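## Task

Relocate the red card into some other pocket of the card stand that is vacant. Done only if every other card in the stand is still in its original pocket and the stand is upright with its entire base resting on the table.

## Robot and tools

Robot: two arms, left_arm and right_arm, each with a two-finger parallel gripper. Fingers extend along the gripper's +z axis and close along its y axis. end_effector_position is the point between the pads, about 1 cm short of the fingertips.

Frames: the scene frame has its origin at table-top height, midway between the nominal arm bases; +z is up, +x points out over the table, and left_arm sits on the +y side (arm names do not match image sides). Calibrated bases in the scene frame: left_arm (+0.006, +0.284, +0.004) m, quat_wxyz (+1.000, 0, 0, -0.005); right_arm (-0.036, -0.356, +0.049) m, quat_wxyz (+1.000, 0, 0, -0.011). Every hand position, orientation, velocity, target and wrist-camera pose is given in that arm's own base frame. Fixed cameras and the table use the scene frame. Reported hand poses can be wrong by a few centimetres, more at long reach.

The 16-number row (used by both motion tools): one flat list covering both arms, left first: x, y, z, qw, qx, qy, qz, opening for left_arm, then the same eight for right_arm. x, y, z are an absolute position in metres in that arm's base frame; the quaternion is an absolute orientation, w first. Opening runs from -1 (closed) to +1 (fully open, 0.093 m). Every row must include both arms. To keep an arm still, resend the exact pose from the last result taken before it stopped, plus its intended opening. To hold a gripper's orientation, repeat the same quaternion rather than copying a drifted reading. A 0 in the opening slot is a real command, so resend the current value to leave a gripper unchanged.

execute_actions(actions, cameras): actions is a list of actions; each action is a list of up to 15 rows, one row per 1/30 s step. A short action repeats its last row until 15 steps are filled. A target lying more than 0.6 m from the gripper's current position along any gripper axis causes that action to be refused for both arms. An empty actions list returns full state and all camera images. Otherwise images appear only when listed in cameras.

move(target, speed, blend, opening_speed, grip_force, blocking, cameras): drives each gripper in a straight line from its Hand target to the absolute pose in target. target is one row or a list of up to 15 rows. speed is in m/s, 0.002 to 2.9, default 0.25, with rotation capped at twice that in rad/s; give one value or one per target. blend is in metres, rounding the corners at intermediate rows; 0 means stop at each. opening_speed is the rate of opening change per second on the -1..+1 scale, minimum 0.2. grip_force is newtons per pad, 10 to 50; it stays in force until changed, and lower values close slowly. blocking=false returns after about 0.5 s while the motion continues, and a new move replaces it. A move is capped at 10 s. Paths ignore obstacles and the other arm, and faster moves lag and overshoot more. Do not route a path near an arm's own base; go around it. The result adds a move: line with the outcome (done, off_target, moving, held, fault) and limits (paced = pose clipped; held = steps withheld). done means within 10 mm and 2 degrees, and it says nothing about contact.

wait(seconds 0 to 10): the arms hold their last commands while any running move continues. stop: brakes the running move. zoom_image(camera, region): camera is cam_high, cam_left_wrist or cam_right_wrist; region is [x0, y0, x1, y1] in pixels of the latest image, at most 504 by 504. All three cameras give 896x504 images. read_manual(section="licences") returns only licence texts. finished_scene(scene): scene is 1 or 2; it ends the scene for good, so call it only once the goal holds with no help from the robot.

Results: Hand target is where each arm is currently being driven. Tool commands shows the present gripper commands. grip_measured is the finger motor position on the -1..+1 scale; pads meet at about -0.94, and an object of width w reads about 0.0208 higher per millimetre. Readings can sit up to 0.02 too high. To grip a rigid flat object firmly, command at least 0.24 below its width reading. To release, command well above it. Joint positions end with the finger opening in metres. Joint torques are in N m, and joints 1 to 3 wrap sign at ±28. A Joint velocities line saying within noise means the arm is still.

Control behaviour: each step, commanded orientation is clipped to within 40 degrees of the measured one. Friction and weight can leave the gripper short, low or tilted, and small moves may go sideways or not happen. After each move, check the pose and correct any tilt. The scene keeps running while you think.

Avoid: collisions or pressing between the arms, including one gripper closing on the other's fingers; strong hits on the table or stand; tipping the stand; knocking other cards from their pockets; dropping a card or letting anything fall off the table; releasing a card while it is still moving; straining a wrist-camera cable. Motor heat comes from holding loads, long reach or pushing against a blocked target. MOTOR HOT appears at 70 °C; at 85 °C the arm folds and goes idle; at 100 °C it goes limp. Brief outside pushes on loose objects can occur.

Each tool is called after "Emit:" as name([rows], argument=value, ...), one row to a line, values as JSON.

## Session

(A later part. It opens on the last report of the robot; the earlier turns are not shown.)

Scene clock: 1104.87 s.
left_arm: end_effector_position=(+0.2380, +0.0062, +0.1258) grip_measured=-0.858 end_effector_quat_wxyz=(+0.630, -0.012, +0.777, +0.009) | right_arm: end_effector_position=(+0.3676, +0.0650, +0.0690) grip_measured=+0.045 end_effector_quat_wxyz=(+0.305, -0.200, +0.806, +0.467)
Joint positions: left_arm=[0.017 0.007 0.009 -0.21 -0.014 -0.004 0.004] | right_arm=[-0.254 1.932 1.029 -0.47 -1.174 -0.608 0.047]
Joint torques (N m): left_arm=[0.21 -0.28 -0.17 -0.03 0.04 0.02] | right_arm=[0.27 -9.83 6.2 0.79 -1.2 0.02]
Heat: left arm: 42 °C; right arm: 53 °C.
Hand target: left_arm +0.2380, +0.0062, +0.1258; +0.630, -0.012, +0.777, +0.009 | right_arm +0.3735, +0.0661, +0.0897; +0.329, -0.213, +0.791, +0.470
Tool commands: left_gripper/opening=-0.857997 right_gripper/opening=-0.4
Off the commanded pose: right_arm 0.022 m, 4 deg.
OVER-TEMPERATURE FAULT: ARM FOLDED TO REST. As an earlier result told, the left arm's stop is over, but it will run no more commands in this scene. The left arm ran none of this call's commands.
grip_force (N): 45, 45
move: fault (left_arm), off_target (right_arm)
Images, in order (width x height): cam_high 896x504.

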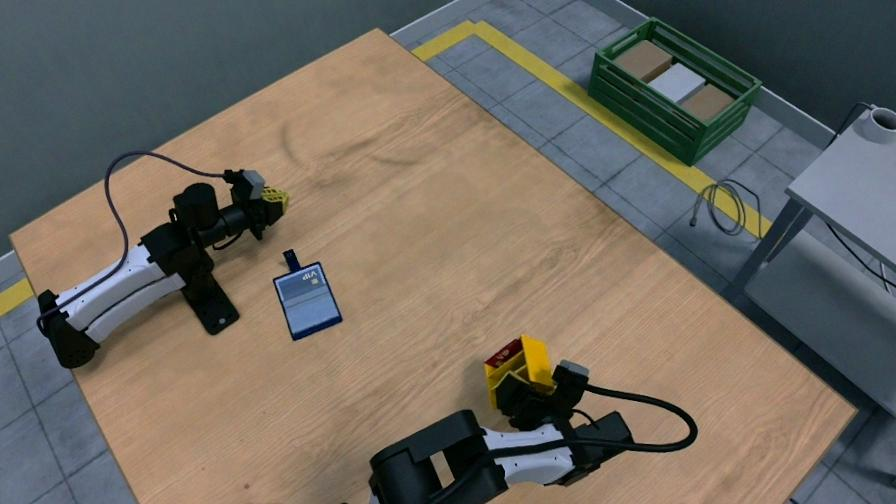

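Emit:
move([
  [0.2380,0.0064,0.1258,0.630,-0.013,0.777,0.010,-0.860,0.3740,0.0660,0.0350,0.4699,-0.4699,0.6711,0.3290,-0.4],
], speed=0.12, cameras=["cam_high","cam_right_wrist"])

Emit:
zoom_image(camera="cam_high", region=[440, 310, 600, 450])

Scene clock: 1145.33 s.
left_arm: end_effector_position=(+0.2380, +0.0062, +0.1258) grip_measured=-0.858 end_effector_quat_wxyz=(+0.630, -0.012, +0.777, +0.009) | right_arm: end_effector_position=(+0.3741, +0.0633, +0.0336) grip_measured=+0.045 end_effector_quat_wxyz=(+0.457, -0.467, +0.685, +0.322)
Joint positions: left_arm=[0.017 0.007 0.009 -0.21 -0.014 -0.004 0.004] | right_arm=[-0.254 2.03 0.983 -0.273 -1.174 -1.284 0.047]
Joint torques (N m): left_arm=[0.21 -0.35 -0.13 -0.02 0.03 0.01] | right_arm=[0.27 -6.63 4.04 1.02 -1.19 -0.13]
Heat: left arm: 42 °C; right arm: 54 °C.
Hand target: left_arm +0.2380, +0.0062, +0.1258; +0.630, -0.012, +0.777, +0.009 | right_arm +0.3740, +0.0660, +0.0351; +0.470, -0.470, +0.671, +0.329
Tool commands: left_gripper/opening=-0.857997 right_gripper/opening=-0.4
Off the commanded pose: right_arm 0.003 m, 2 deg.
OVER-TEMPERATURE FAULT: ARM FOLDED TO REST. As an earlier result told, the left arm's stop is over, but it will run no more commands in this scene. The left arm ran none of this call's commands.
grip_force (N): 45, 45
move: fault (left_arm)
Images, in order (width x height): cam_high 896x504, cam_right_wrist 896x504.

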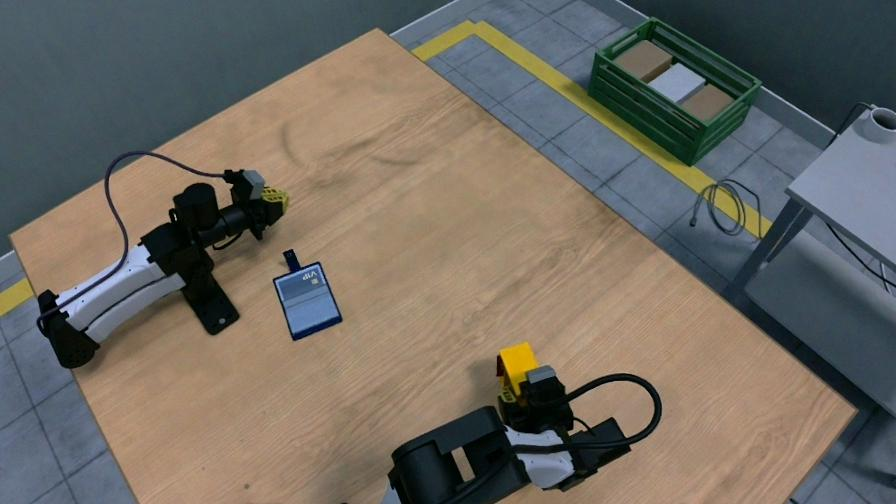

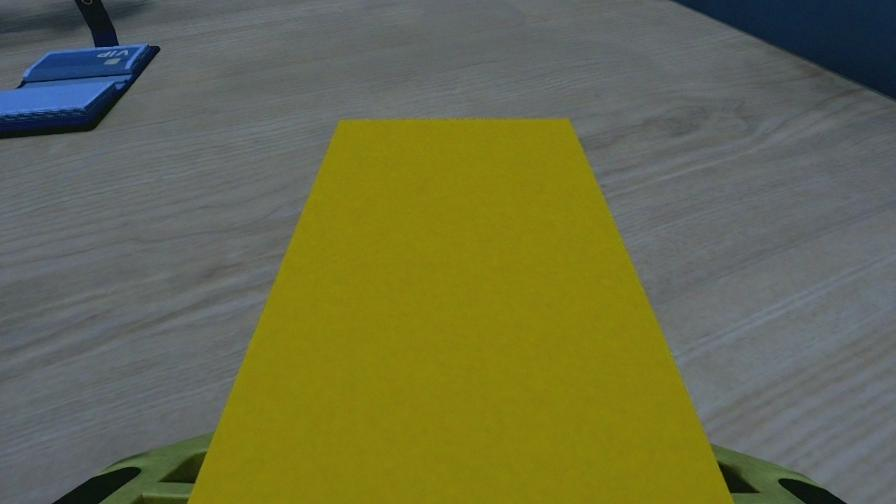

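Scaled by 3.150 from the camera's 896x504 image, which has a finer 1280x720 frame.

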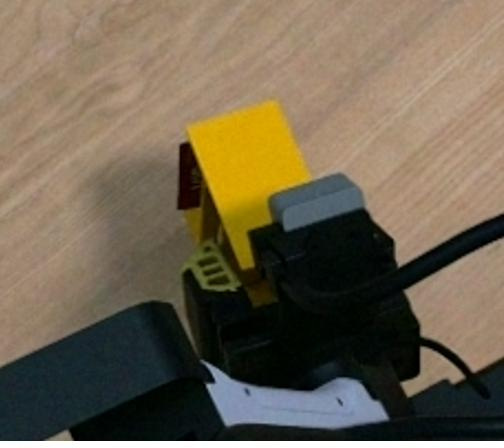

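Emit:
move([
  [0.2380,0.0064,0.1258,0.630,-0.013,0.777,0.010,-0.860,0.3740,0.0660,0.0120,0.4815,-0.4640,0.6627,0.3372,-0.4],
], speed=0.06)

Emit:
move([
  [0.2380,0.0064,0.1258,0.630,-0.013,0.777,0.010,-0.860,0.3740,0.0660,0.0030,0.4815,-0.4640,0.6627,0.3372,-0.4],
], speed=0.03, cameras=["cam_high","cam_right_wrist"])

Scene clock: 1157.57 s.
left_arm: end_effector_position=(+0.2380, +0.0062, +0.1258) grip_measured=-0.858 end_effector_quat_wxyz=(+0.630, -0.012, +0.777, +0.009) | right_arm: end_effector_position=(+0.3750, +0.0649, +0.0097) grip_measured=+0.045 end_effector_quat_wxyz=(+0.468, -0.468, +0.674, +0.327)
Joint positions: left_arm=[0.017 0.007 0.009 -0.21 -0.014 -0.004 0.004] | right_arm=[-0.254 2.118 0.966 -0.158 -1.203 -1.289 0.047]
Joint torques (N m): left_arm=[0.29 -0.29 -0.24 -0.04 0.01 0.03] | right_arm=[-0.28 -6.83 3.43 1.01 -1.26 -0.02]
Heat: left arm: 41 °C; right arm: 51 °C.
Hand target: left_arm +0.2380, +0.0062, +0.1258; +0.630, -0.012, +0.777, +0.009 | right_arm +0.3739, +0.0659, +0.0121; +0.481, -0.465, +0.663, +0.337
Tool commands: left_gripper/opening=-0.857997 right_gripper/opening=-0.4
Off the commanded pose: right_arm 0.003 m, 2 deg.
OVER-TEMPERATURE FAULT: ARM FOLDED TO REST. As an earlier result told, the left arm's stop is over, but it will run no more commands in this scene. The left arm ran none of this call's commands.
grip_force (N): 45, 45
move: fault (left_arm)

Scene clock: 1158.40 s.
left_arm: end_effector_position=(+0.2380, +0.0062, +0.1258) grip_measured=-0.858 end_effector_quat_wxyz=(+0.630, -0.012, +0.777, +0.009) | right_arm: end_effector_position=(+0.3756, +0.0665, +0.0072) grip_measured=+0.045 end_effector_quat_wxyz=(+0.478, -0.467, +0.665, +0.335)
Joint positions: left_arm=[0.017 0.007 0.009 -0.21 -0.014 -0.004 0.004] | right_arm=[-0.254 2.143 0.966 -0.126 -1.233 -1.289 0.047]
Joint torques (N m): left_arm=[0.24 -0.35 -0.18 -0.01 0.03 0.01] | right_arm=[-0.24 -6.57 3.1 1.09 -0.96 -0.01]
Heat: left arm: 41 °C; right arm: 51 °C.
Hand target: left_arm +0.2380, +0.0062, +0.1258; +0.630, -0.012, +0.777, +0.009 | right_arm +0.3739, +0.0660, +0.0031; +0.481, -0.464, +0.663, +0.337
Tool commands: left_gripper/opening=-0.857997 right_gripper/opening=-0.4
Off the commanded pose: right_arm 0.005 m, 1 deg.
OVER-TEMPERATURE FAULT: ARM FOLDED TO REST. As an earlier result told, the left arm's stop is over, but it will run no more commands in this scene. The left arm ran none of this call's commands.
grip_force (N): 45, 45
move: fault (left_arm)
Images, in order (width x height): cam_high 896x504, cam_right_wrist 896x504.

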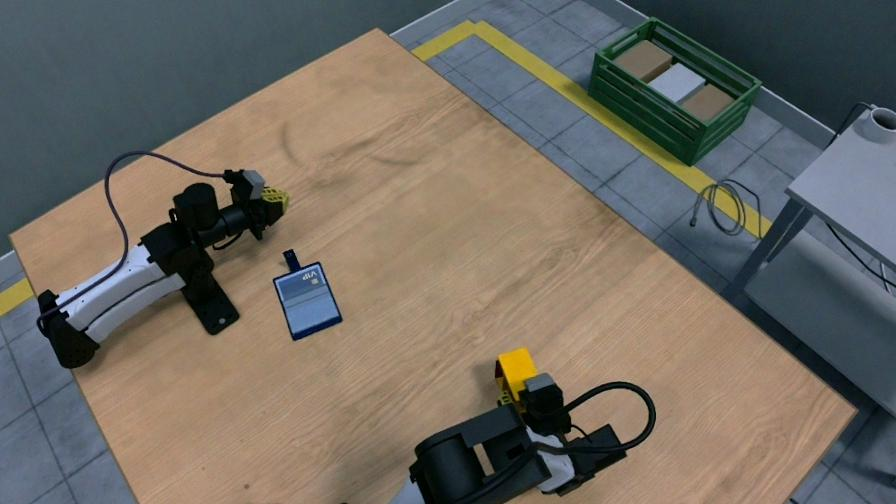

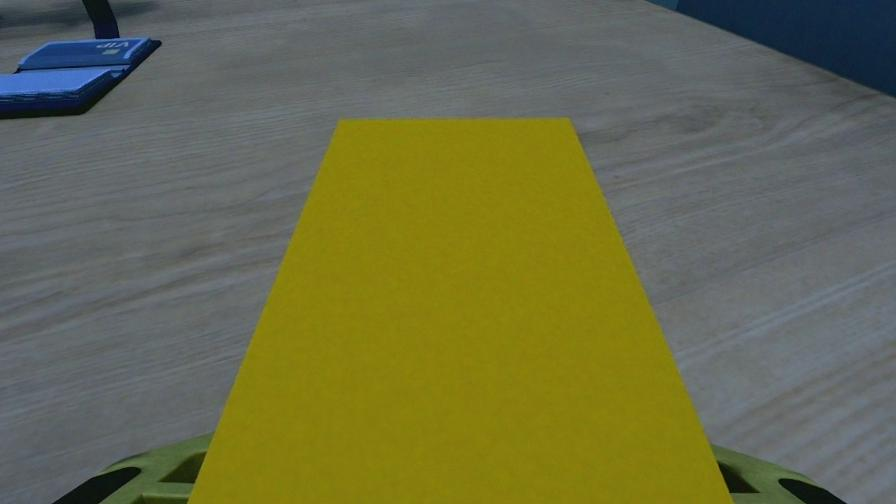

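Emit:
move([
  [0.2380,0.0064,0.1258,0.630,-0.013,0.777,0.010,-0.860,0.3740,0.0660,-0.0050,0.4815,-0.4640,0.6627,0.3372,-0.4],
], speed=0.02)

Emit:
wait(seconds=0.5)

Scene clock: 1165.13 s.
left_arm: end_effector_position=(+0.2380, +0.0062, +0.1258) grip_measured=-0.858 end_effector_quat_wxyz=(+0.630, -0.012, +0.777, +0.009) | right_arm: end_effector_position=(+0.3762, +0.0667, +0.0065) grip_measured=+0.044 end_effector_quat_wxyz=(+0.486, -0.464, +0.657, +0.341)
Joint positions: left_arm=[0.017 0.007 0.009 -0.21 -0.014 -0.004 0.004] | right_arm=[-0.258 2.16 0.966 -0.102 -1.26 -1.287 0.047]
Joint torques (N m): left_arm=[0.27 -0.44 -0.23 -0.01 0.04 0.04] | right_arm=[0.01 -5.89 2.92 1.1 -0.62 -0.04]
Heat: left arm: 41 °C; right arm: 50 °C.
Hand target: left_arm +0.2380, +0.0062, +0.1258; +0.630, -0.012, +0.777, +0.009 | right_arm +0.3737, +0.0659, -0.0047; +0.481, -0.464, +0.663, +0.338
Tool commands: left_gripper/opening=-0.857997 right_gripper/opening=-0.4
Off the commanded pose: right_arm 0.012 m, 1 deg.
OVER-TEMPERATURE FAULT: ARM FOLDED TO REST. As an earlier result told, the left arm's stop is over, but it will run no more commands in this scene. The left arm ran none of this call's commands.
grip_force (N): 45, 45
move: fault (left_arm), off_target (right_arm)

Scene clock: 1165.63 s.
left_arm: end_effector_position=(+0.2380, +0.0062, +0.1258) grip_measured=-0.858 end_effector_quat_wxyz=(+0.630, -0.012, +0.777, +0.009) | right_arm: end_effector_position=(+0.3762, +0.0667, +0.0065) grip_measured=+0.044 end_effector_quat_wxyz=(+0.486, -0.464, +0.657, +0.341)
Joint positions: left_arm=[0.017 0.007 0.009 -0.21 -0.014 -0.004 0.004] | right_arm=[-0.258 2.16 0.966 -0.102 -1.26 -1.287 0.047]
Joint torques (N m): left_arm=[0.16 -0.34 -0.21 -0.03 0.03 0.04] | right_arm=[-0.02 -5.9 2.93 1.1 -0.62 -0.04]
Heat: left arm: 41 °C; right arm: 50 °C.
Hand target: left_arm +0.2380, +0.0062, +0.1258; +0.630, -0.012, +0.777, +0.009 | right_arm +0.3737, +0.0659, -0.0047; +0.481, -0.464, +0.663, +0.338
Tool commands: left_gripper/opening=-0.857997 right_gripper/opening=-0.4
Off the commanded pose: right_arm 0.012 m, 1 deg.
OVER-TEMPERATURE FAULT: ARM FOLDED TO REST. As an earlier result told, the left arm's stop is over, but it will run no more commands in this scene.
grip_force (N): 45, 45
wait: 0.50 s; at rest by 0.17 s

Emit:
move([
  [0.2380,0.0064,0.1258,0.630,-0.013,0.777,0.010,-0.860,0.3755,0.0664,0.0040,0.4699,-0.4699,0.6711,0.3290,-0.4],
], speed=0.05)

Emit:
move([
  [0.2380,0.0064,0.1258,0.630,-0.013,0.777,0.010,-0.860,0.3755,0.0664,0.0040,0.4699,-0.4699,0.6711,0.3290,0.5],
], speed=0.05, opening_speed=0.5, cameras=["cam_high","cam_right_wrist"])

Scene clock: 1175.60 s.
left_arm: end_effector_position=(+0.2380, +0.0062, +0.1258) grip_measured=-0.858 end_effector_quat_wxyz=(+0.630, -0.012, +0.777, +0.009) | right_arm: end_effector_position=(+0.3760, +0.0667, +0.0065) grip_measured=+0.043 end_effector_quat_wxyz=(+0.485, -0.464, +0.658, +0.341)
Joint positions: left_arm=[0.017 0.007 0.009 -0.21 -0.014 -0.004 0.004] | right_arm=[-0.258 2.159 0.966 -0.105 -1.258 -1.287 0.047]
Joint torques (N m): left_arm=[0.28 -0.32 -0.23 -0.03 0.03 0.02] | right_arm=[0.69 -9.2 3.56 0.59 -0.23 -0.01]
Heat: left arm: 41 °C; right arm: 49 °C.
Hand target: left_arm +0.2380, +0.0062, +0.1258; +0.630, -0.012, +0.777, +0.009 | right_arm +0.3754, +0.0662, +0.0041; +0.471, -0.469, +0.671, +0.329
Tool commands: left_gripper/opening=-0.857997 right_gripper/opening=-0.4
Off the commanded pose: right_arm 0.003 m, 3 deg.
OVER-TEMPERATURE FAULT: ARM FOLDED TO REST. As an earlier result told, the left arm's stop is over, but it will run no more commands in this scene. The left arm ran none of this call's commands.
grip_force (N): 45, 45
move: fault (left_arm), off_target (right_arm)

Scene clock: 1177.60 s.
left_arm: end_effector_position=(+0.2380, +0.0062, +0.1258) grip_measured=-0.858 end_effector_quat_wxyz=(+0.630, -0.012, +0.777, +0.009) | right_arm: end_effector_position=(+0.3751, +0.0646, -0.0003) grip_measured=+0.498 end_effector_quat_wxyz=(+0.471, -0.464, +0.672, +0.333)
Joint positions: left_arm=[0.017 0.007 0.009 -0.21 -0.014 -0.004 0.004] | right_arm=[-0.258 2.159 0.966 -0.121 -1.217 -1.287 0.069]
Joint torques (N m): left_arm=[0.24 -0.36 -0.24 -0.02 0.06 0.03] | right_arm=[0.83 -9.14 3.73 0.73 -0.7 -0.03]
Heat: left arm: 41 °C; right arm: 49 °C.
Hand target: left_arm +0.2380, +0.0062, +0.1258; +0.630, -0.012, +0.777, +0.009 | right_arm +0.3755, +0.0664, +0.0040; +0.470, -0.470, +0.671, +0.329
Tool commands: left_gripper/opening=-0.857997 right_gripper/opening=+0.5
Off the commanded pose: right_arm 0.005 m, 1 deg.
OVER-TEMPERATURE FAULT: ARM FOLDED TO REST. As an earlier result told, the left arm's stop is over, but it will run no more commands in this scene. The left arm ran none of this call's commands.
grip_force (N): 45, 45
move: fault (left_arm)
Images, in order (width x height): cam_high 896x504, cam_right_wrist 896x504.

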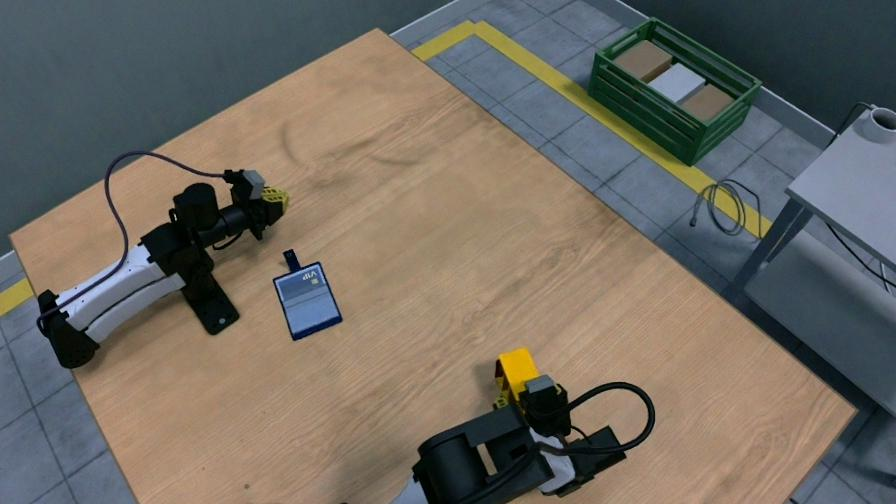

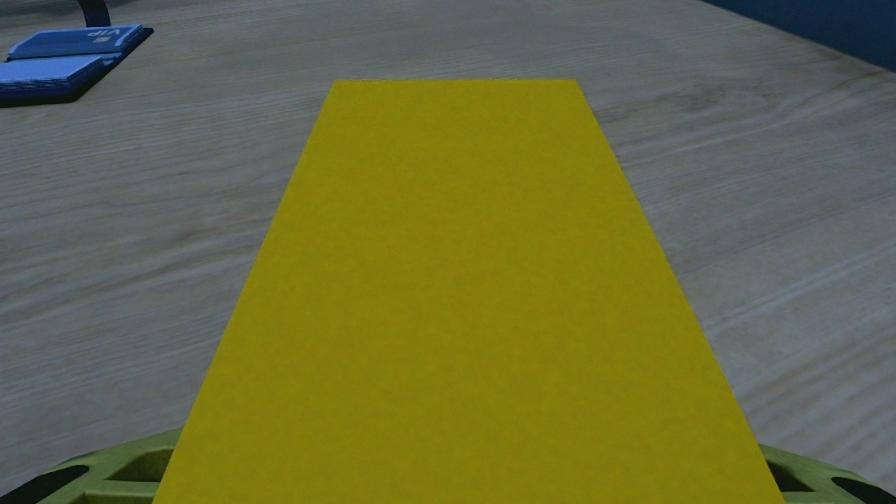

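Emit:
move([
  [0.2380,0.0064,0.1258,0.630,-0.013,0.777,0.010,-0.860,0.3380,-0.0350,0.0450,0.4699,-0.4699,0.6711,0.3290,0.5],
  [0.2380,0.0064,0.1258,0.630,-0.013,0.777,0.010,-0.860,0.3000,0.0100,0.1800,0.5800,-0.1500,0.8000,0.0800,0],
  [0.2380,0.0064,0.1258,0.630,-0.013,0.777,0.010,-0.860,0.3200,0.1300,0.1600,0.5995,0.1378,0.7813,-0.1057,0],
], speed=0.15, blend=[0.02,0.03,0], cameras=["cam_high","cam_right_wrist"])

Scene clock: 1237.37 s.
left_arm: end_effector_position=(+0.2380, +0.0062, +0.1258) grip_measured=-0.858 end_effector_quat_wxyz=(+0.630, -0.012, +0.777, +0.009) | right_arm: end_effector_position=(+0.3175, +0.1266, +0.1540) grip_measured=+0.002 end_effector_quat_wxyz=(+0.595, +0.128, +0.786, -0.109)
Joint positions: left_arm=[0.017 0.007 0.009 -0.21 -0.014 -0.004 0.004] | right_arm=[0.833 1.375 0.593 0.156 1.095 0.551 0.045]
Joint torques (N m): left_arm=[0.23 -0.27 -0.23 -0.04 0.01 0.02] | right_arm=[0.62 -3.15 7.8 1.55 0.56 0.18]
Heat: left arm: 40 °C; right arm: 49 °C.
Hand target: left_arm +0.2380, +0.0062, +0.1258; +0.630, -0.012, +0.777, +0.009 | right_arm +0.3199, +0.1299, +0.1599; +0.600, +0.137, +0.781, -0.105
Tool commands: left_gripper/opening=-0.857997 right_gripper/opening=+0.0
Off the commanded pose: right_arm 0.007 m, 1 deg.
OVER-TEMPERATURE FAULT: ARM FOLDED TO REST. As an earlier result told, the left arm's stop is over, but it will run no more commands in this scene. The left arm ran none of this call's commands.
grip_force (N): 45, 45
move: fault (left_arm); blend cut to 0 m at target 2
Images, in order (width x height): cam_high 896x504, cam_right_wrist 896x504.

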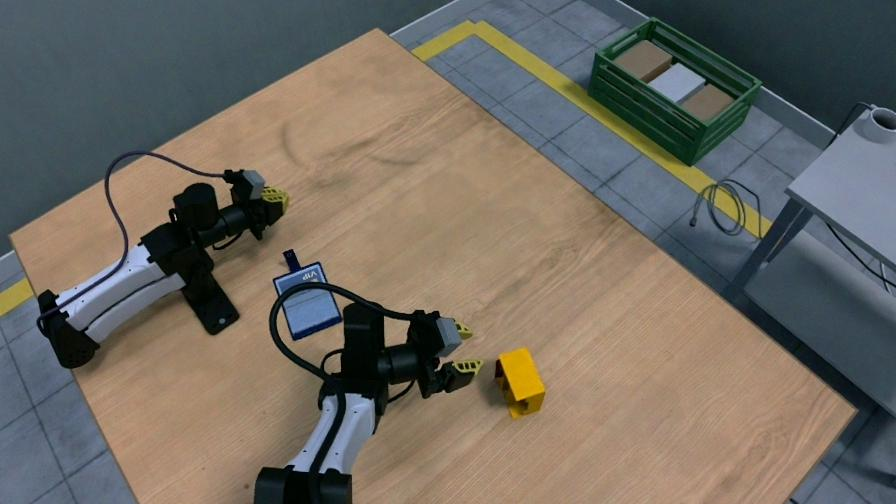

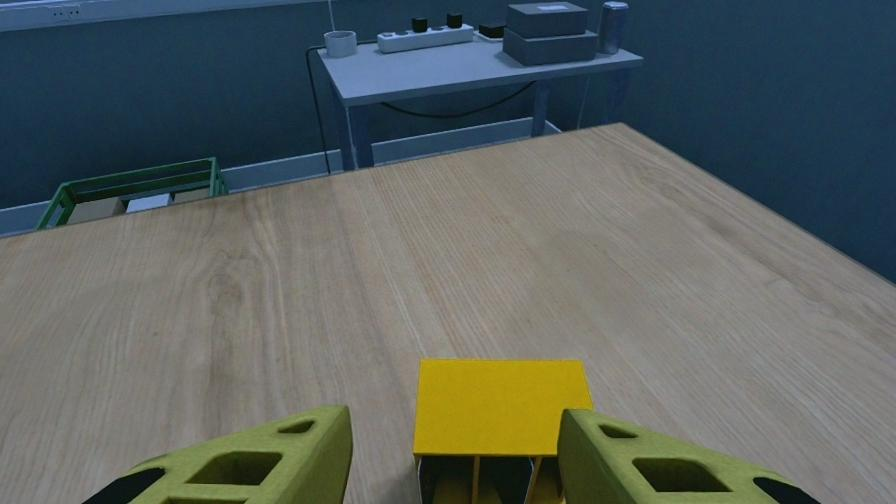

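Emit:
move([
  [0.2380,0.0064,0.1258,0.630,-0.013,0.777,0.010,-0.860,0.3200,0.1420,0.0450,0.5995,0.1378,0.7813,-0.1057,-0.4],
], speed=0.15, cameras=["cam_right_wrist"])

Emit:
zoom_image(camera="cam_right_wrist", region=[340, 200, 640, 504])

Scene clock: 1251.30 s.
left_arm: end_effector_position=(+0.2380, +0.0062, +0.1258) grip_measured=-0.858 end_effector_quat_wxyz=(+0.630, -0.012, +0.777, +0.009) | right_arm: end_effector_position=(+0.3222, +0.1430, +0.0468) grip_measured=-0.398 end_effector_quat_wxyz=(+0.597, +0.140, +0.784, -0.101)
Joint positions: left_arm=[0.017 0.007 0.009 -0.21 -0.014 -0.004 0.004] | right_arm=[0.862 1.864 0.485 0.718 1.121 0.62 0.026]
Joint torques (N m): left_arm=[0.18 -0.35 -0.17 -0.02 0.03 0.01] | right_arm=[0.75 -4.68 2.95 1.8 0.59 -0.06]
Heat: left arm: 40 °C; right arm: 47 °C.
Hand target: left_arm +0.2380, +0.0062, +0.1258; +0.630, -0.012, +0.777, +0.009 | right_arm +0.3200, +0.1420, +0.0450; +0.599, +0.138, +0.782, -0.106
Tool commands: left_gripper/opening=-0.857997 right_gripper/opening=-0.4
Off the commanded pose: right_arm 0.003 m, 1 deg.
OVER-TEMPERATURE FAULT: ARM FOLDED TO REST. As an earlier result told, the left arm's stop is over, but it will run no more commands in this scene. The left arm ran none of this call's commands.
grip_force (N): 45, 45
move: fault (left_arm)
Images, in order (width x height): cam_right_wrist 896x504.

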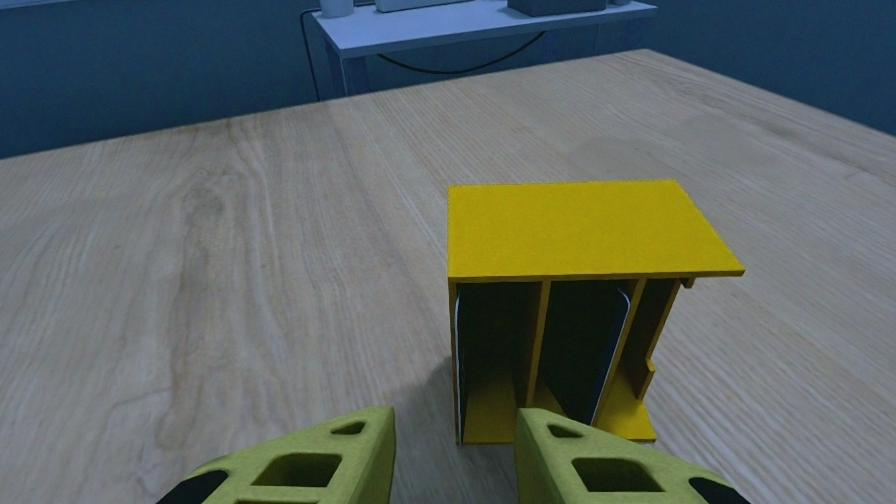

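Scaled by 1.658 from the camera's 896x504 image, which has a finer 1280x720 frame.

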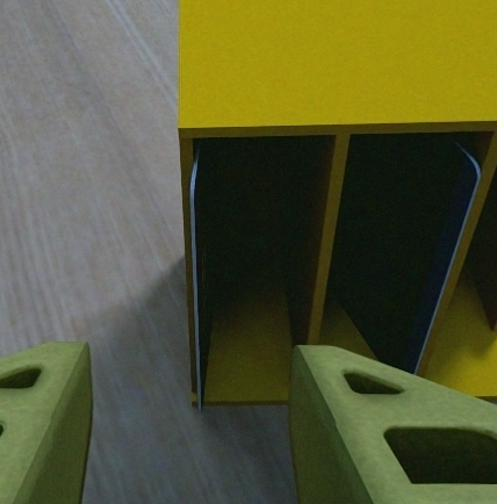

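Emit:
move([
  [0.2380,0.0064,0.1258,0.630,-0.013,0.777,0.010,-0.860,0.3490,0.1325,0.0020,0.5995,0.1378,0.7813,-0.1057,-0.649],
], speed=0.1, cameras=["cam_right_wrist"])

Emit:
zoom_image(camera="cam_right_wrist", region=[340, 200, 640, 504])

Scene clock: 1284.63 s.
left_arm: end_effector_position=(+0.2380, +0.0062, +0.1258) grip_measured=-0.858 end_effector_quat_wxyz=(+0.630, -0.012, +0.777, +0.009) | right_arm: end_effector_position=(+0.3443, +0.1285, +0.0031) grip_measured=-0.647 end_effector_quat_wxyz=(+0.598, +0.138, +0.781, -0.115)
Joint positions: left_arm=[0.017 0.007 0.009 -0.21 -0.014 -0.004 0.004] | right_arm=[0.771 2.147 0.502 1.08 1.068 0.491 0.014]
Joint torques (N m): left_arm=[0.29 -0.35 -0.14 -0.02 0.04 0.01] | right_arm=[-0.39 -5.45 3.38 1.85 0.1 -0.05]
Heat: left arm: 39 °C; right arm: 48 °C.
Hand target: left_arm +0.2380, +0.0062, +0.1258; +0.630, -0.012, +0.777, +0.009 | right_arm +0.3488, +0.1324, +0.0022; +0.599, +0.138, +0.781, -0.106
Tool commands: left_gripper/opening=-0.857997 right_gripper/opening=-0.649
Off the commanded pose: right_arm 0.006 m, 1 deg.
OVER-TEMPERATURE FAULT: ARM FOLDED TO REST. As an earlier result told, the left arm's stop is over, but it will run no more commands in this scene. The left arm ran none of this call's commands.
grip_force (N): 45, 45
move: fault (left_arm)
Images, in order (width x height): cam_right_wrist 896x504.

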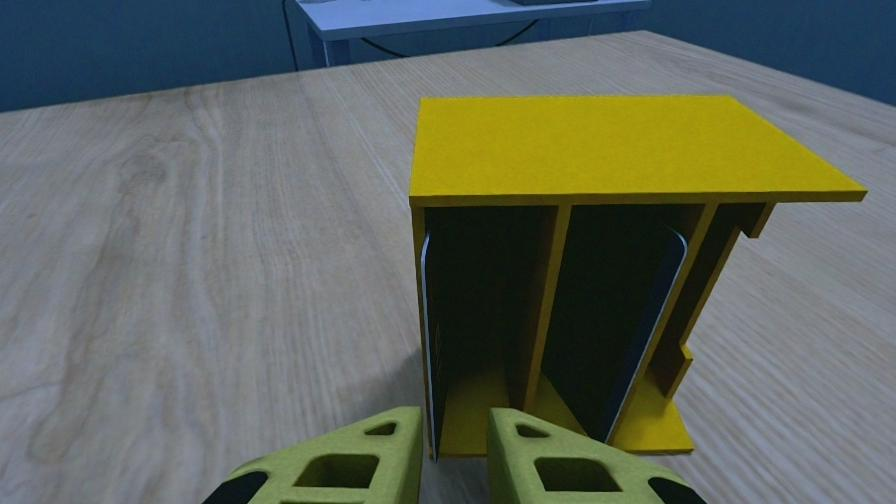

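Scaled by 1.658 from the camera's 896x504 image, which has a finer 1280x720 frame.

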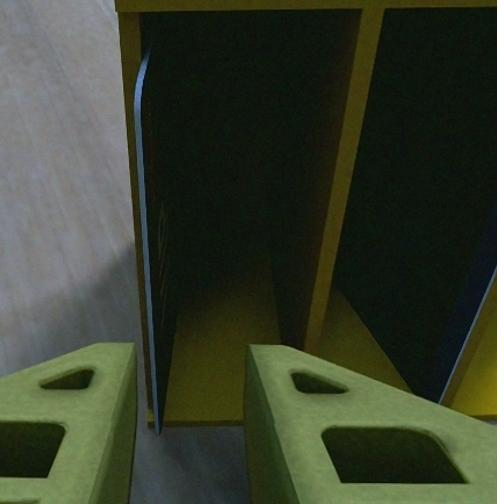

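Emit:
move([
  [0.2380,0.0064,0.1258,0.630,-0.013,0.777,0.010,-0.860,0.3500,0.1400,0.0020,0.5995,0.1378,0.7813,-0.1057,-0.649],
], speed=0.06, cameras=["cam_right_wrist"])

Emit:
zoom_image(camera="cam_right_wrist", region=[340, 200, 640, 504])

Scene clock: 1306.60 s.
left_arm: end_effector_position=(+0.2380, +0.0062, +0.1258) grip_measured=-0.858 end_effector_quat_wxyz=(+0.630, -0.012, +0.777, +0.009) | right_arm: end_effector_position=(+0.3494, +0.1358, +0.0065) grip_measured=-0.647 end_effector_quat_wxyz=(+0.602, +0.140, +0.779, -0.109)
Joint positions: left_arm=[0.017 0.007 0.009 -0.21 -0.014 -0.004 0.004] | right_arm=[0.775 2.147 0.529 1.07 1.067 0.49 0.014]
Joint torques (N m): left_arm=[0.18 -0.35 -0.18 -0.02 0.03 0.03] | right_arm=[0.72 -5.34 3.48 1.59 0.28 0.11]
Heat: left arm: 39 °C; right arm: 49 °C.
Hand target: left_arm +0.2380, +0.0062, +0.1258; +0.630, -0.012, +0.777, +0.009 | right_arm +0.3499, +0.1399, +0.0021; +0.600, +0.138, +0.781, -0.106
Tool commands: left_gripper/opening=-0.857997 right_gripper/opening=-0.649
Off the commanded pose: right_arm 0.006 m, 1 deg.
OVER-TEMPERATURE FAULT: ARM FOLDED TO REST. As an earlier result told, the left arm's stop is over, but it will run no more commands in this scene. The left arm ran none of this call's commands.
grip_force (N): 45, 45
move: fault (left_arm)
Images, in order (width x height): cam_right_wrist 896x504.

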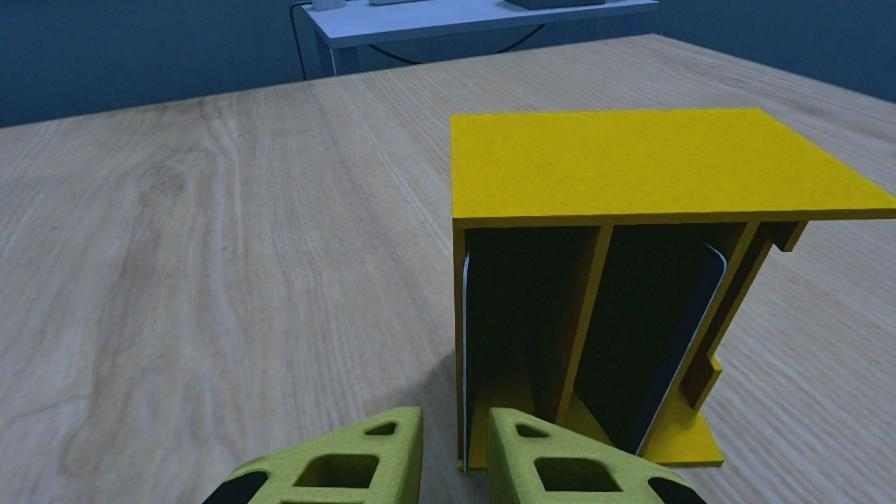

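Scaled by 1.658 from the camera's 896x504 image, which has a finer 1280x720 frame.

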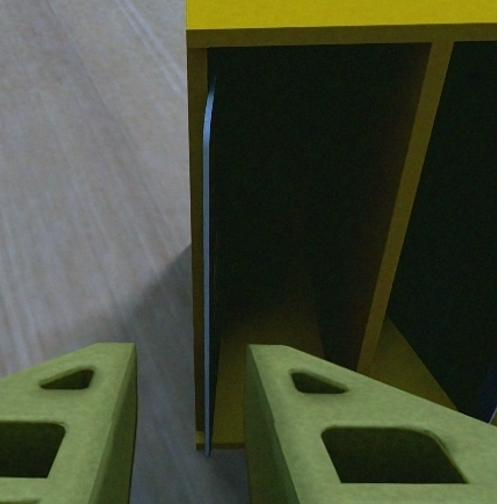

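Emit:
move([
  [0.2380,0.0064,0.1258,0.630,-0.013,0.777,0.010,-0.860,0.3780,0.1285,0.0020,0.5995,0.1378,0.7813,-0.1057,-0.649],
], speed=0.05, cameras=["cam_right_wrist"])

Emit:
zoom_image(camera="cam_right_wrist", region=[340, 200, 640, 504])

Scene clock: 1320.50 s.
left_arm: end_effector_position=(+0.2380, +0.0062, +0.1258) grip_measured=-0.858 end_effector_quat_wxyz=(+0.630, -0.012, +0.777, +0.009) | right_arm: end_effector_position=(+0.3733, +0.1246, +0.0030) grip_measured=-0.647 end_effector_quat_wxyz=(+0.597, +0.139, +0.781, -0.116)
Joint positions: left_arm=[0.017 0.007 0.009 -0.21 -0.014 -0.004 0.004] | right_arm=[0.69 2.184 0.574 1.108 1 0.417 0.014]
Joint torques (N m): left_arm=[0.21 -0.32 -0.18 -0.02 0.03 0.04] | right_arm=[-0.25 -5.76 3.62 1.96 0.06 -0.06]
Heat: left arm: 39 °C; right arm: 48 °C.
Hand target: left_arm +0.2380, +0.0062, +0.1258; +0.630, -0.012, +0.777, +0.009 | right_arm +0.3779, +0.1284, +0.0022; +0.599, +0.138, +0.781, -0.106
Tool commands: left_gripper/opening=-0.857997 right_gripper/opening=-0.649
Off the commanded pose: right_arm 0.006 m, 1 deg.
OVER-TEMPERATURE FAULT: ARM FOLDED TO REST. As an earlier result told, the left arm's stop is over, but it will run no more commands in this scene. The left arm ran none of this call's commands.
grip_force (N): 45, 45
move: fault (left_arm)
Images, in order (width x height): cam_right_wrist 896x504.

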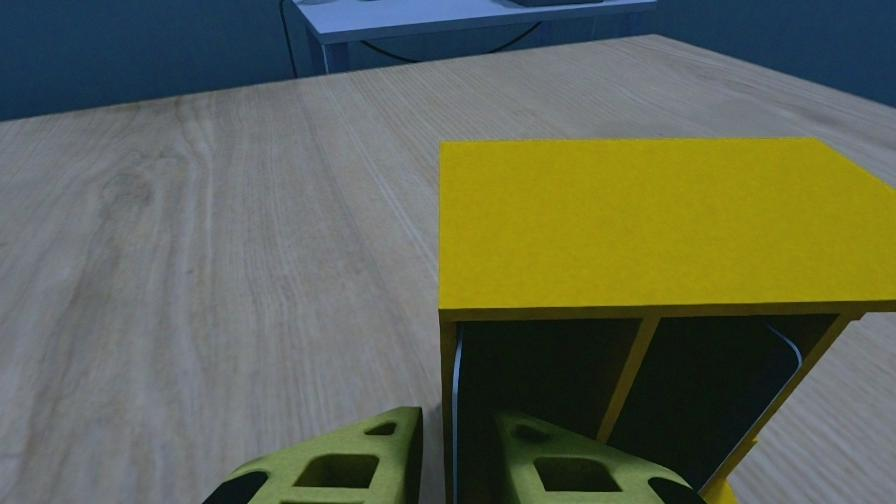

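Scaled by 1.658 from the camera's 896x504 image, which has a finer 1280x720 frame.

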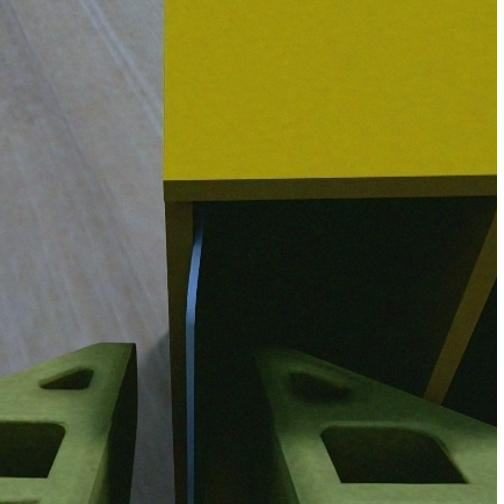

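Emit:
move([
  [0.2380,0.0064,0.1258,0.630,-0.013,0.777,0.010,-0.860,0.3830,0.1330,0.0020,0.5995,0.1378,0.7813,-0.1057,-0.649],
], speed=0.05, cameras=["cam_right_wrist"])

Emit:
zoom_image(camera="cam_right_wrist", region=[340, 200, 640, 504])

Scene clock: 1330.20 s.
left_arm: end_effector_position=(+0.2380, +0.0062, +0.1258) grip_measured=-0.858 end_effector_quat_wxyz=(+0.630, -0.012, +0.777, +0.009) | right_arm: end_effector_position=(+0.3792, +0.1296, +0.0054) grip_measured=-0.647 end_effector_quat_wxyz=(+0.602, +0.143, +0.778, -0.110)
Joint positions: left_arm=[0.017 0.007 0.009 -0.21 -0.014 -0.004 0.004] | right_arm=[0.69 2.191 0.601 1.108 0.999 0.417 0.014]
Joint torques (N m): left_arm=[0.27 -0.39 -0.1 -0.03 0.04 0.03] | right_arm=[-0.16 -5.96 3.89 1.73 0.06 -0.04]
Heat: left arm: 39 °C; right arm: 48 °C.
Hand target: left_arm +0.2380, +0.0062, +0.1258; +0.630, -0.012, +0.777, +0.009 | right_arm +0.3829, +0.1329, +0.0021; +0.599, +0.138, +0.781, -0.106
Tool commands: left_gripper/opening=-0.857997 right_gripper/opening=-0.649
Off the commanded pose: right_arm 0.006 m, 1 deg.
OVER-TEMPERATURE FAULT: ARM FOLDED TO REST. As an earlier result told, the left arm's stop is over, but it will run no more commands in this scene. The left arm ran none of this call's commands.
grip_force (N): 45, 45
move: fault (left_arm)
Images, in order (width x height): cam_right_wrist 896x504.

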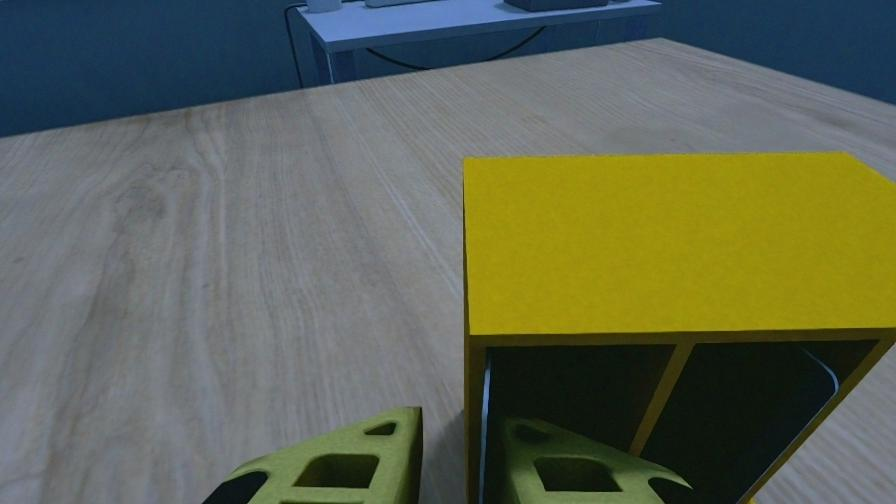

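Scaled by 1.658 from the camera's 896x504 image, which has a finer 1280x720 frame.

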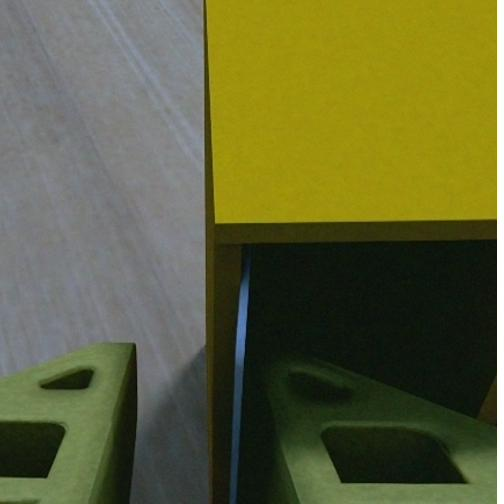

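Emit:
move([
  [0.2380,0.0064,0.1258,0.630,-0.013,0.777,0.010,-0.860,0.3825,0.1320,0.0020,0.5995,0.1378,0.7813,-0.1057,-1],
], speed=0.05, opening_speed=0.3, grip_force=50, cameras=["cam_right_wrist"])

Emit:
zoom_image(camera="cam_right_wrist", region=[340, 200, 640, 504])

Scene clock: 1341.03 s.
left_arm: end_effector_position=(+0.2380, +0.0062, +0.1258) grip_measured=-0.858 end_effector_quat_wxyz=(+0.630, -0.012, +0.777, +0.009) | right_arm: end_effector_position=(+0.3792, +0.1296, +0.0054) grip_measured=-0.981 end_effector_quat_wxyz=(+0.601, +0.136, +0.779, -0.115)
Joint positions: left_arm=[0.017 0.007 0.009 -0.21 -0.014 -0.004 0.004] | right_arm=[0.69 2.191 0.601 1.108 0.999 0.4 0]
Joint torques (N m): left_arm=[0.29 -0.43 -0.23 -0.04 0.04 0.02] | right_arm=[-0.4 -6.01 3.54 1.78 0.06 0.13]
Heat: left arm: 39 °C; right arm: 48 °C.
Hand target: left_arm +0.2380, +0.0062, +0.1258; +0.630, -0.012, +0.777, +0.009 | right_arm +0.3824, +0.1319, +0.0021; +0.599, +0.138, +0.781, -0.106
Tool commands: left_gripper/opening=-0.857997 right_gripper/opening=-1.0
Off the commanded pose: right_arm 0.005 m, 1 deg.
OVER-TEMPERATURE FAULT: ARM FOLDED TO REST. As an earlier result told, the left arm's stop is over, but it will run no more commands in this scene. The left arm ran none of this call's commands.
move: fault (left_arm)
Images, in order (width x height): cam_right_wrist 896x504.

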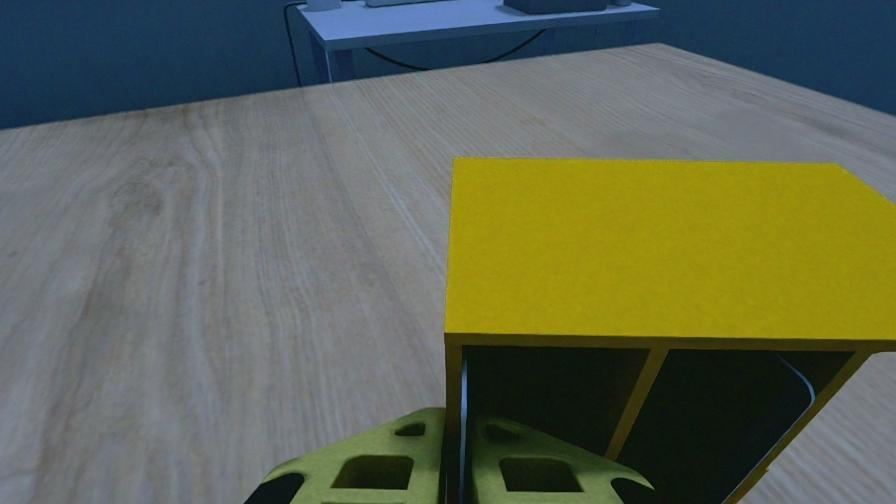

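Scaled by 1.658 from the camera's 896x504 image, which has a finer 1280x720 frame.

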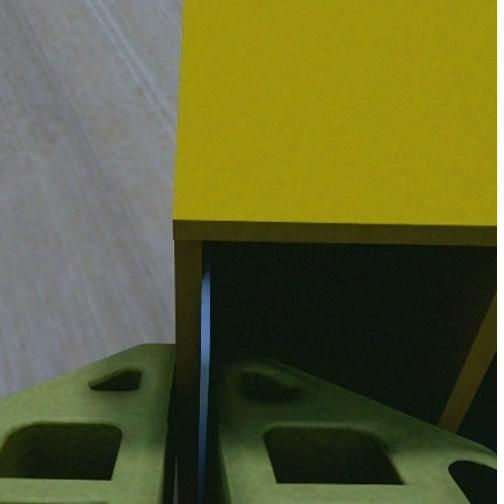

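Emit:
move([
  [0.2380,0.0064,0.1258,0.630,-0.013,0.777,0.010,-0.860,0.3825,0.1320,0.0020,0.5995,0.1378,0.7813,-0.1057,-0.649],
  [0.2380,0.0064,0.1258,0.630,-0.013,0.777,0.010,-0.860,0.3870,0.1440,0.0020,0.5995,0.1378,0.7813,-0.1057,-0.649],
], speed=0.04, opening_speed=0.5, cameras=["cam_right_wrist"])

Emit:
zoom_image(camera="cam_right_wrist", region=[340, 200, 640, 504])

Scene clock: 1501.83 s.
left_arm: end_effector_position=(+0.2380, +0.0062, +0.1258) grip_measured=-0.858 end_effector_quat_wxyz=(+0.630, -0.012, +0.777, +0.009) | right_arm: end_effector_position=(+0.3860, +0.1392, +0.0057) grip_measured=-0.651 end_effector_quat_wxyz=(+0.601, +0.137, +0.780, -0.110)
Joint positions: left_arm=[0.017 0.007 0.009 -0.21 -0.014 -0.004 0.004] | right_arm=[0.698 2.199 0.645 1.067 0.998 0.412 0.014]
Joint torques (N m): left_arm=[0.24 -0.27 -0.17 -0.02 0.02 0.04] | right_arm=[0.81 -6.05 4.03 1.68 0.26 0.18]
Heat: left arm: 37 °C; right arm: 49 °C.
Hand target: left_arm +0.2380, +0.0062, +0.1258; +0.630, -0.012, +0.777, +0.009 | right_arm +0.3869, +0.1439, +0.0021; +0.600, +0.138, +0.781, -0.106
Tool commands: left_gripper/opening=-0.857997 right_gripper/opening=-0.649
Off the commanded pose: right_arm 0.006 m, 1 deg.
OVER-TEMPERATURE FAULT: ARM FOLDED TO REST. As an earlier result told, the left arm's stop is over, but it will run no more commands in this scene. The left arm ran none of this call's commands.
move: fault (left_arm)
Images, in order (width x height): cam_right_wrist 896x504.

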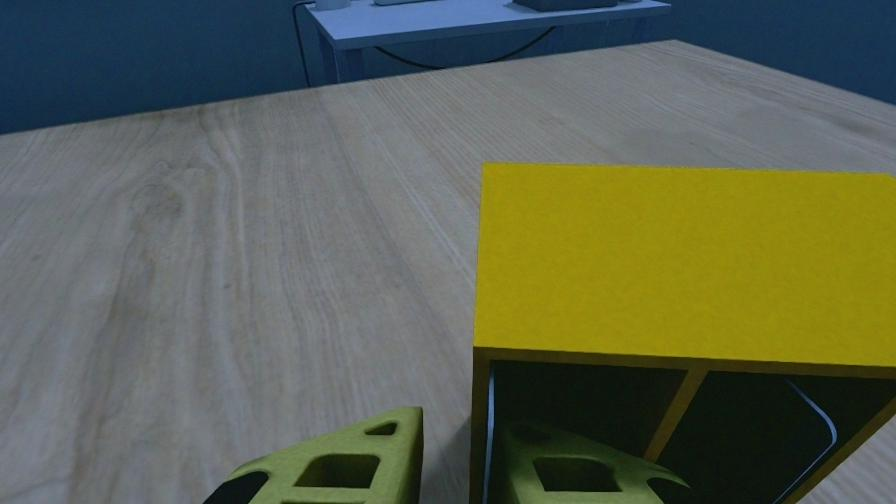

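Scaled by 1.658 from the camera's 896x504 image, which has a finer 1280x720 frame.

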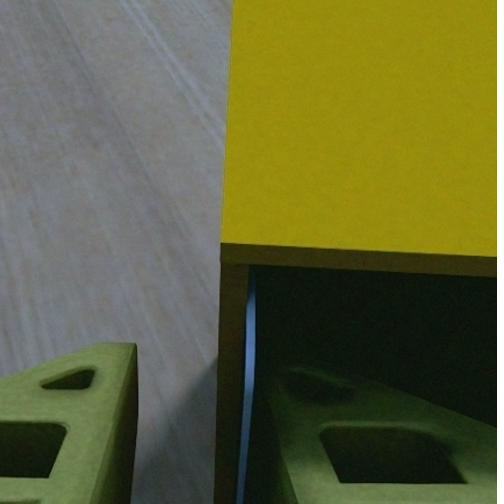

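Emit:
execute_actions(actions=[])

Scene clock: 1541.27 s.
left_arm: end_effector_position=(+0.2380, +0.0062, +0.1258) grip_measured=-0.858 end_effector_quat_wxyz=(+0.630, -0.012, +0.777, +0.009) | right_arm: end_effector_position=(+0.3860, +0.1392, +0.0057) grip_measured=-0.651 end_effector_quat_wxyz=(+0.601, +0.137, +0.780, -0.110)
Joint positions: left_arm=[0.017 0.007 0.009 -0.21 -0.014 -0.004 0.004] | right_arm=[0.698 2.199 0.645 1.066 0.998 0.412 0.014]
Joint velocities: within noise
Joint torques (N m): left_arm=[0.2 -0.34 -0.25 -0.03 0.02 0.04] | right_arm=[0.83 -6.06 4.08 1.66 0.28 0.18]
Heat: left arm: 36 °C; right arm: 47 °C.
Hand target: left_arm +0.2380, +0.0062, +0.1258; +0.630, -0.012, +0.777, +0.009 | right_arm +0.3869, +0.1439, +0.0021; +0.600, +0.138, +0.781, -0.106
Tool commands: left_gripper/opening=-0.857997 right_gripper/opening=-0.649
Off the commanded pose: right_arm 0.006 m, 1 deg.
OVER-TEMPERATURE FAULT: ARM FOLDED TO REST. As an earlier result told, the left arm's stop is over, but it will run no more commands in this scene.

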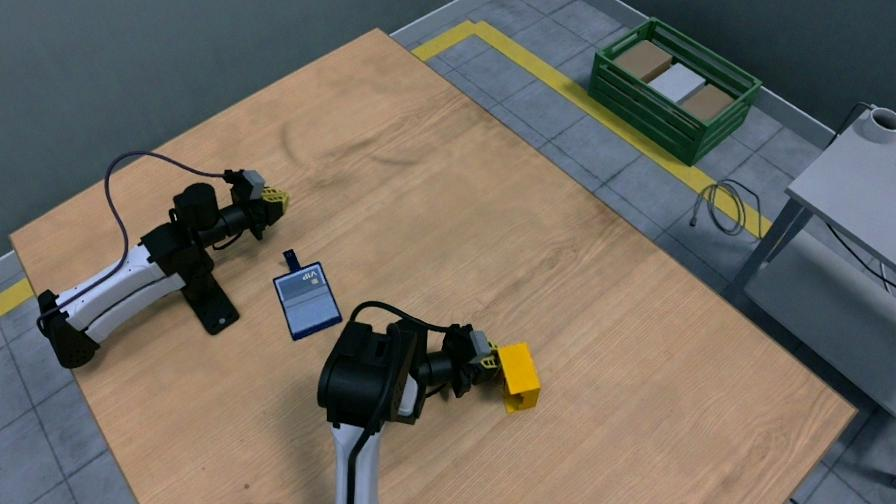

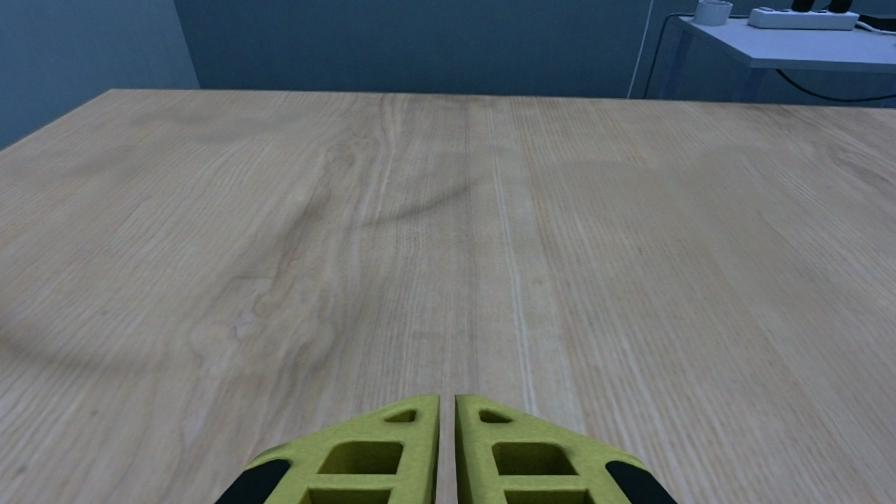

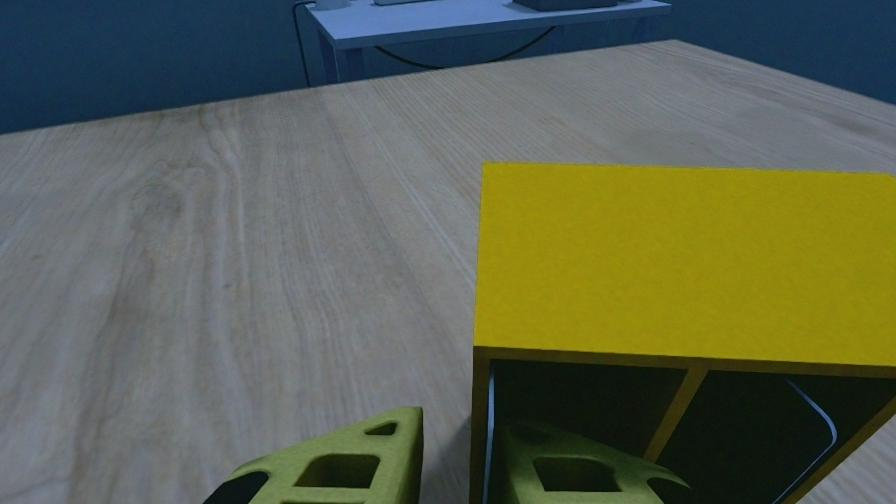

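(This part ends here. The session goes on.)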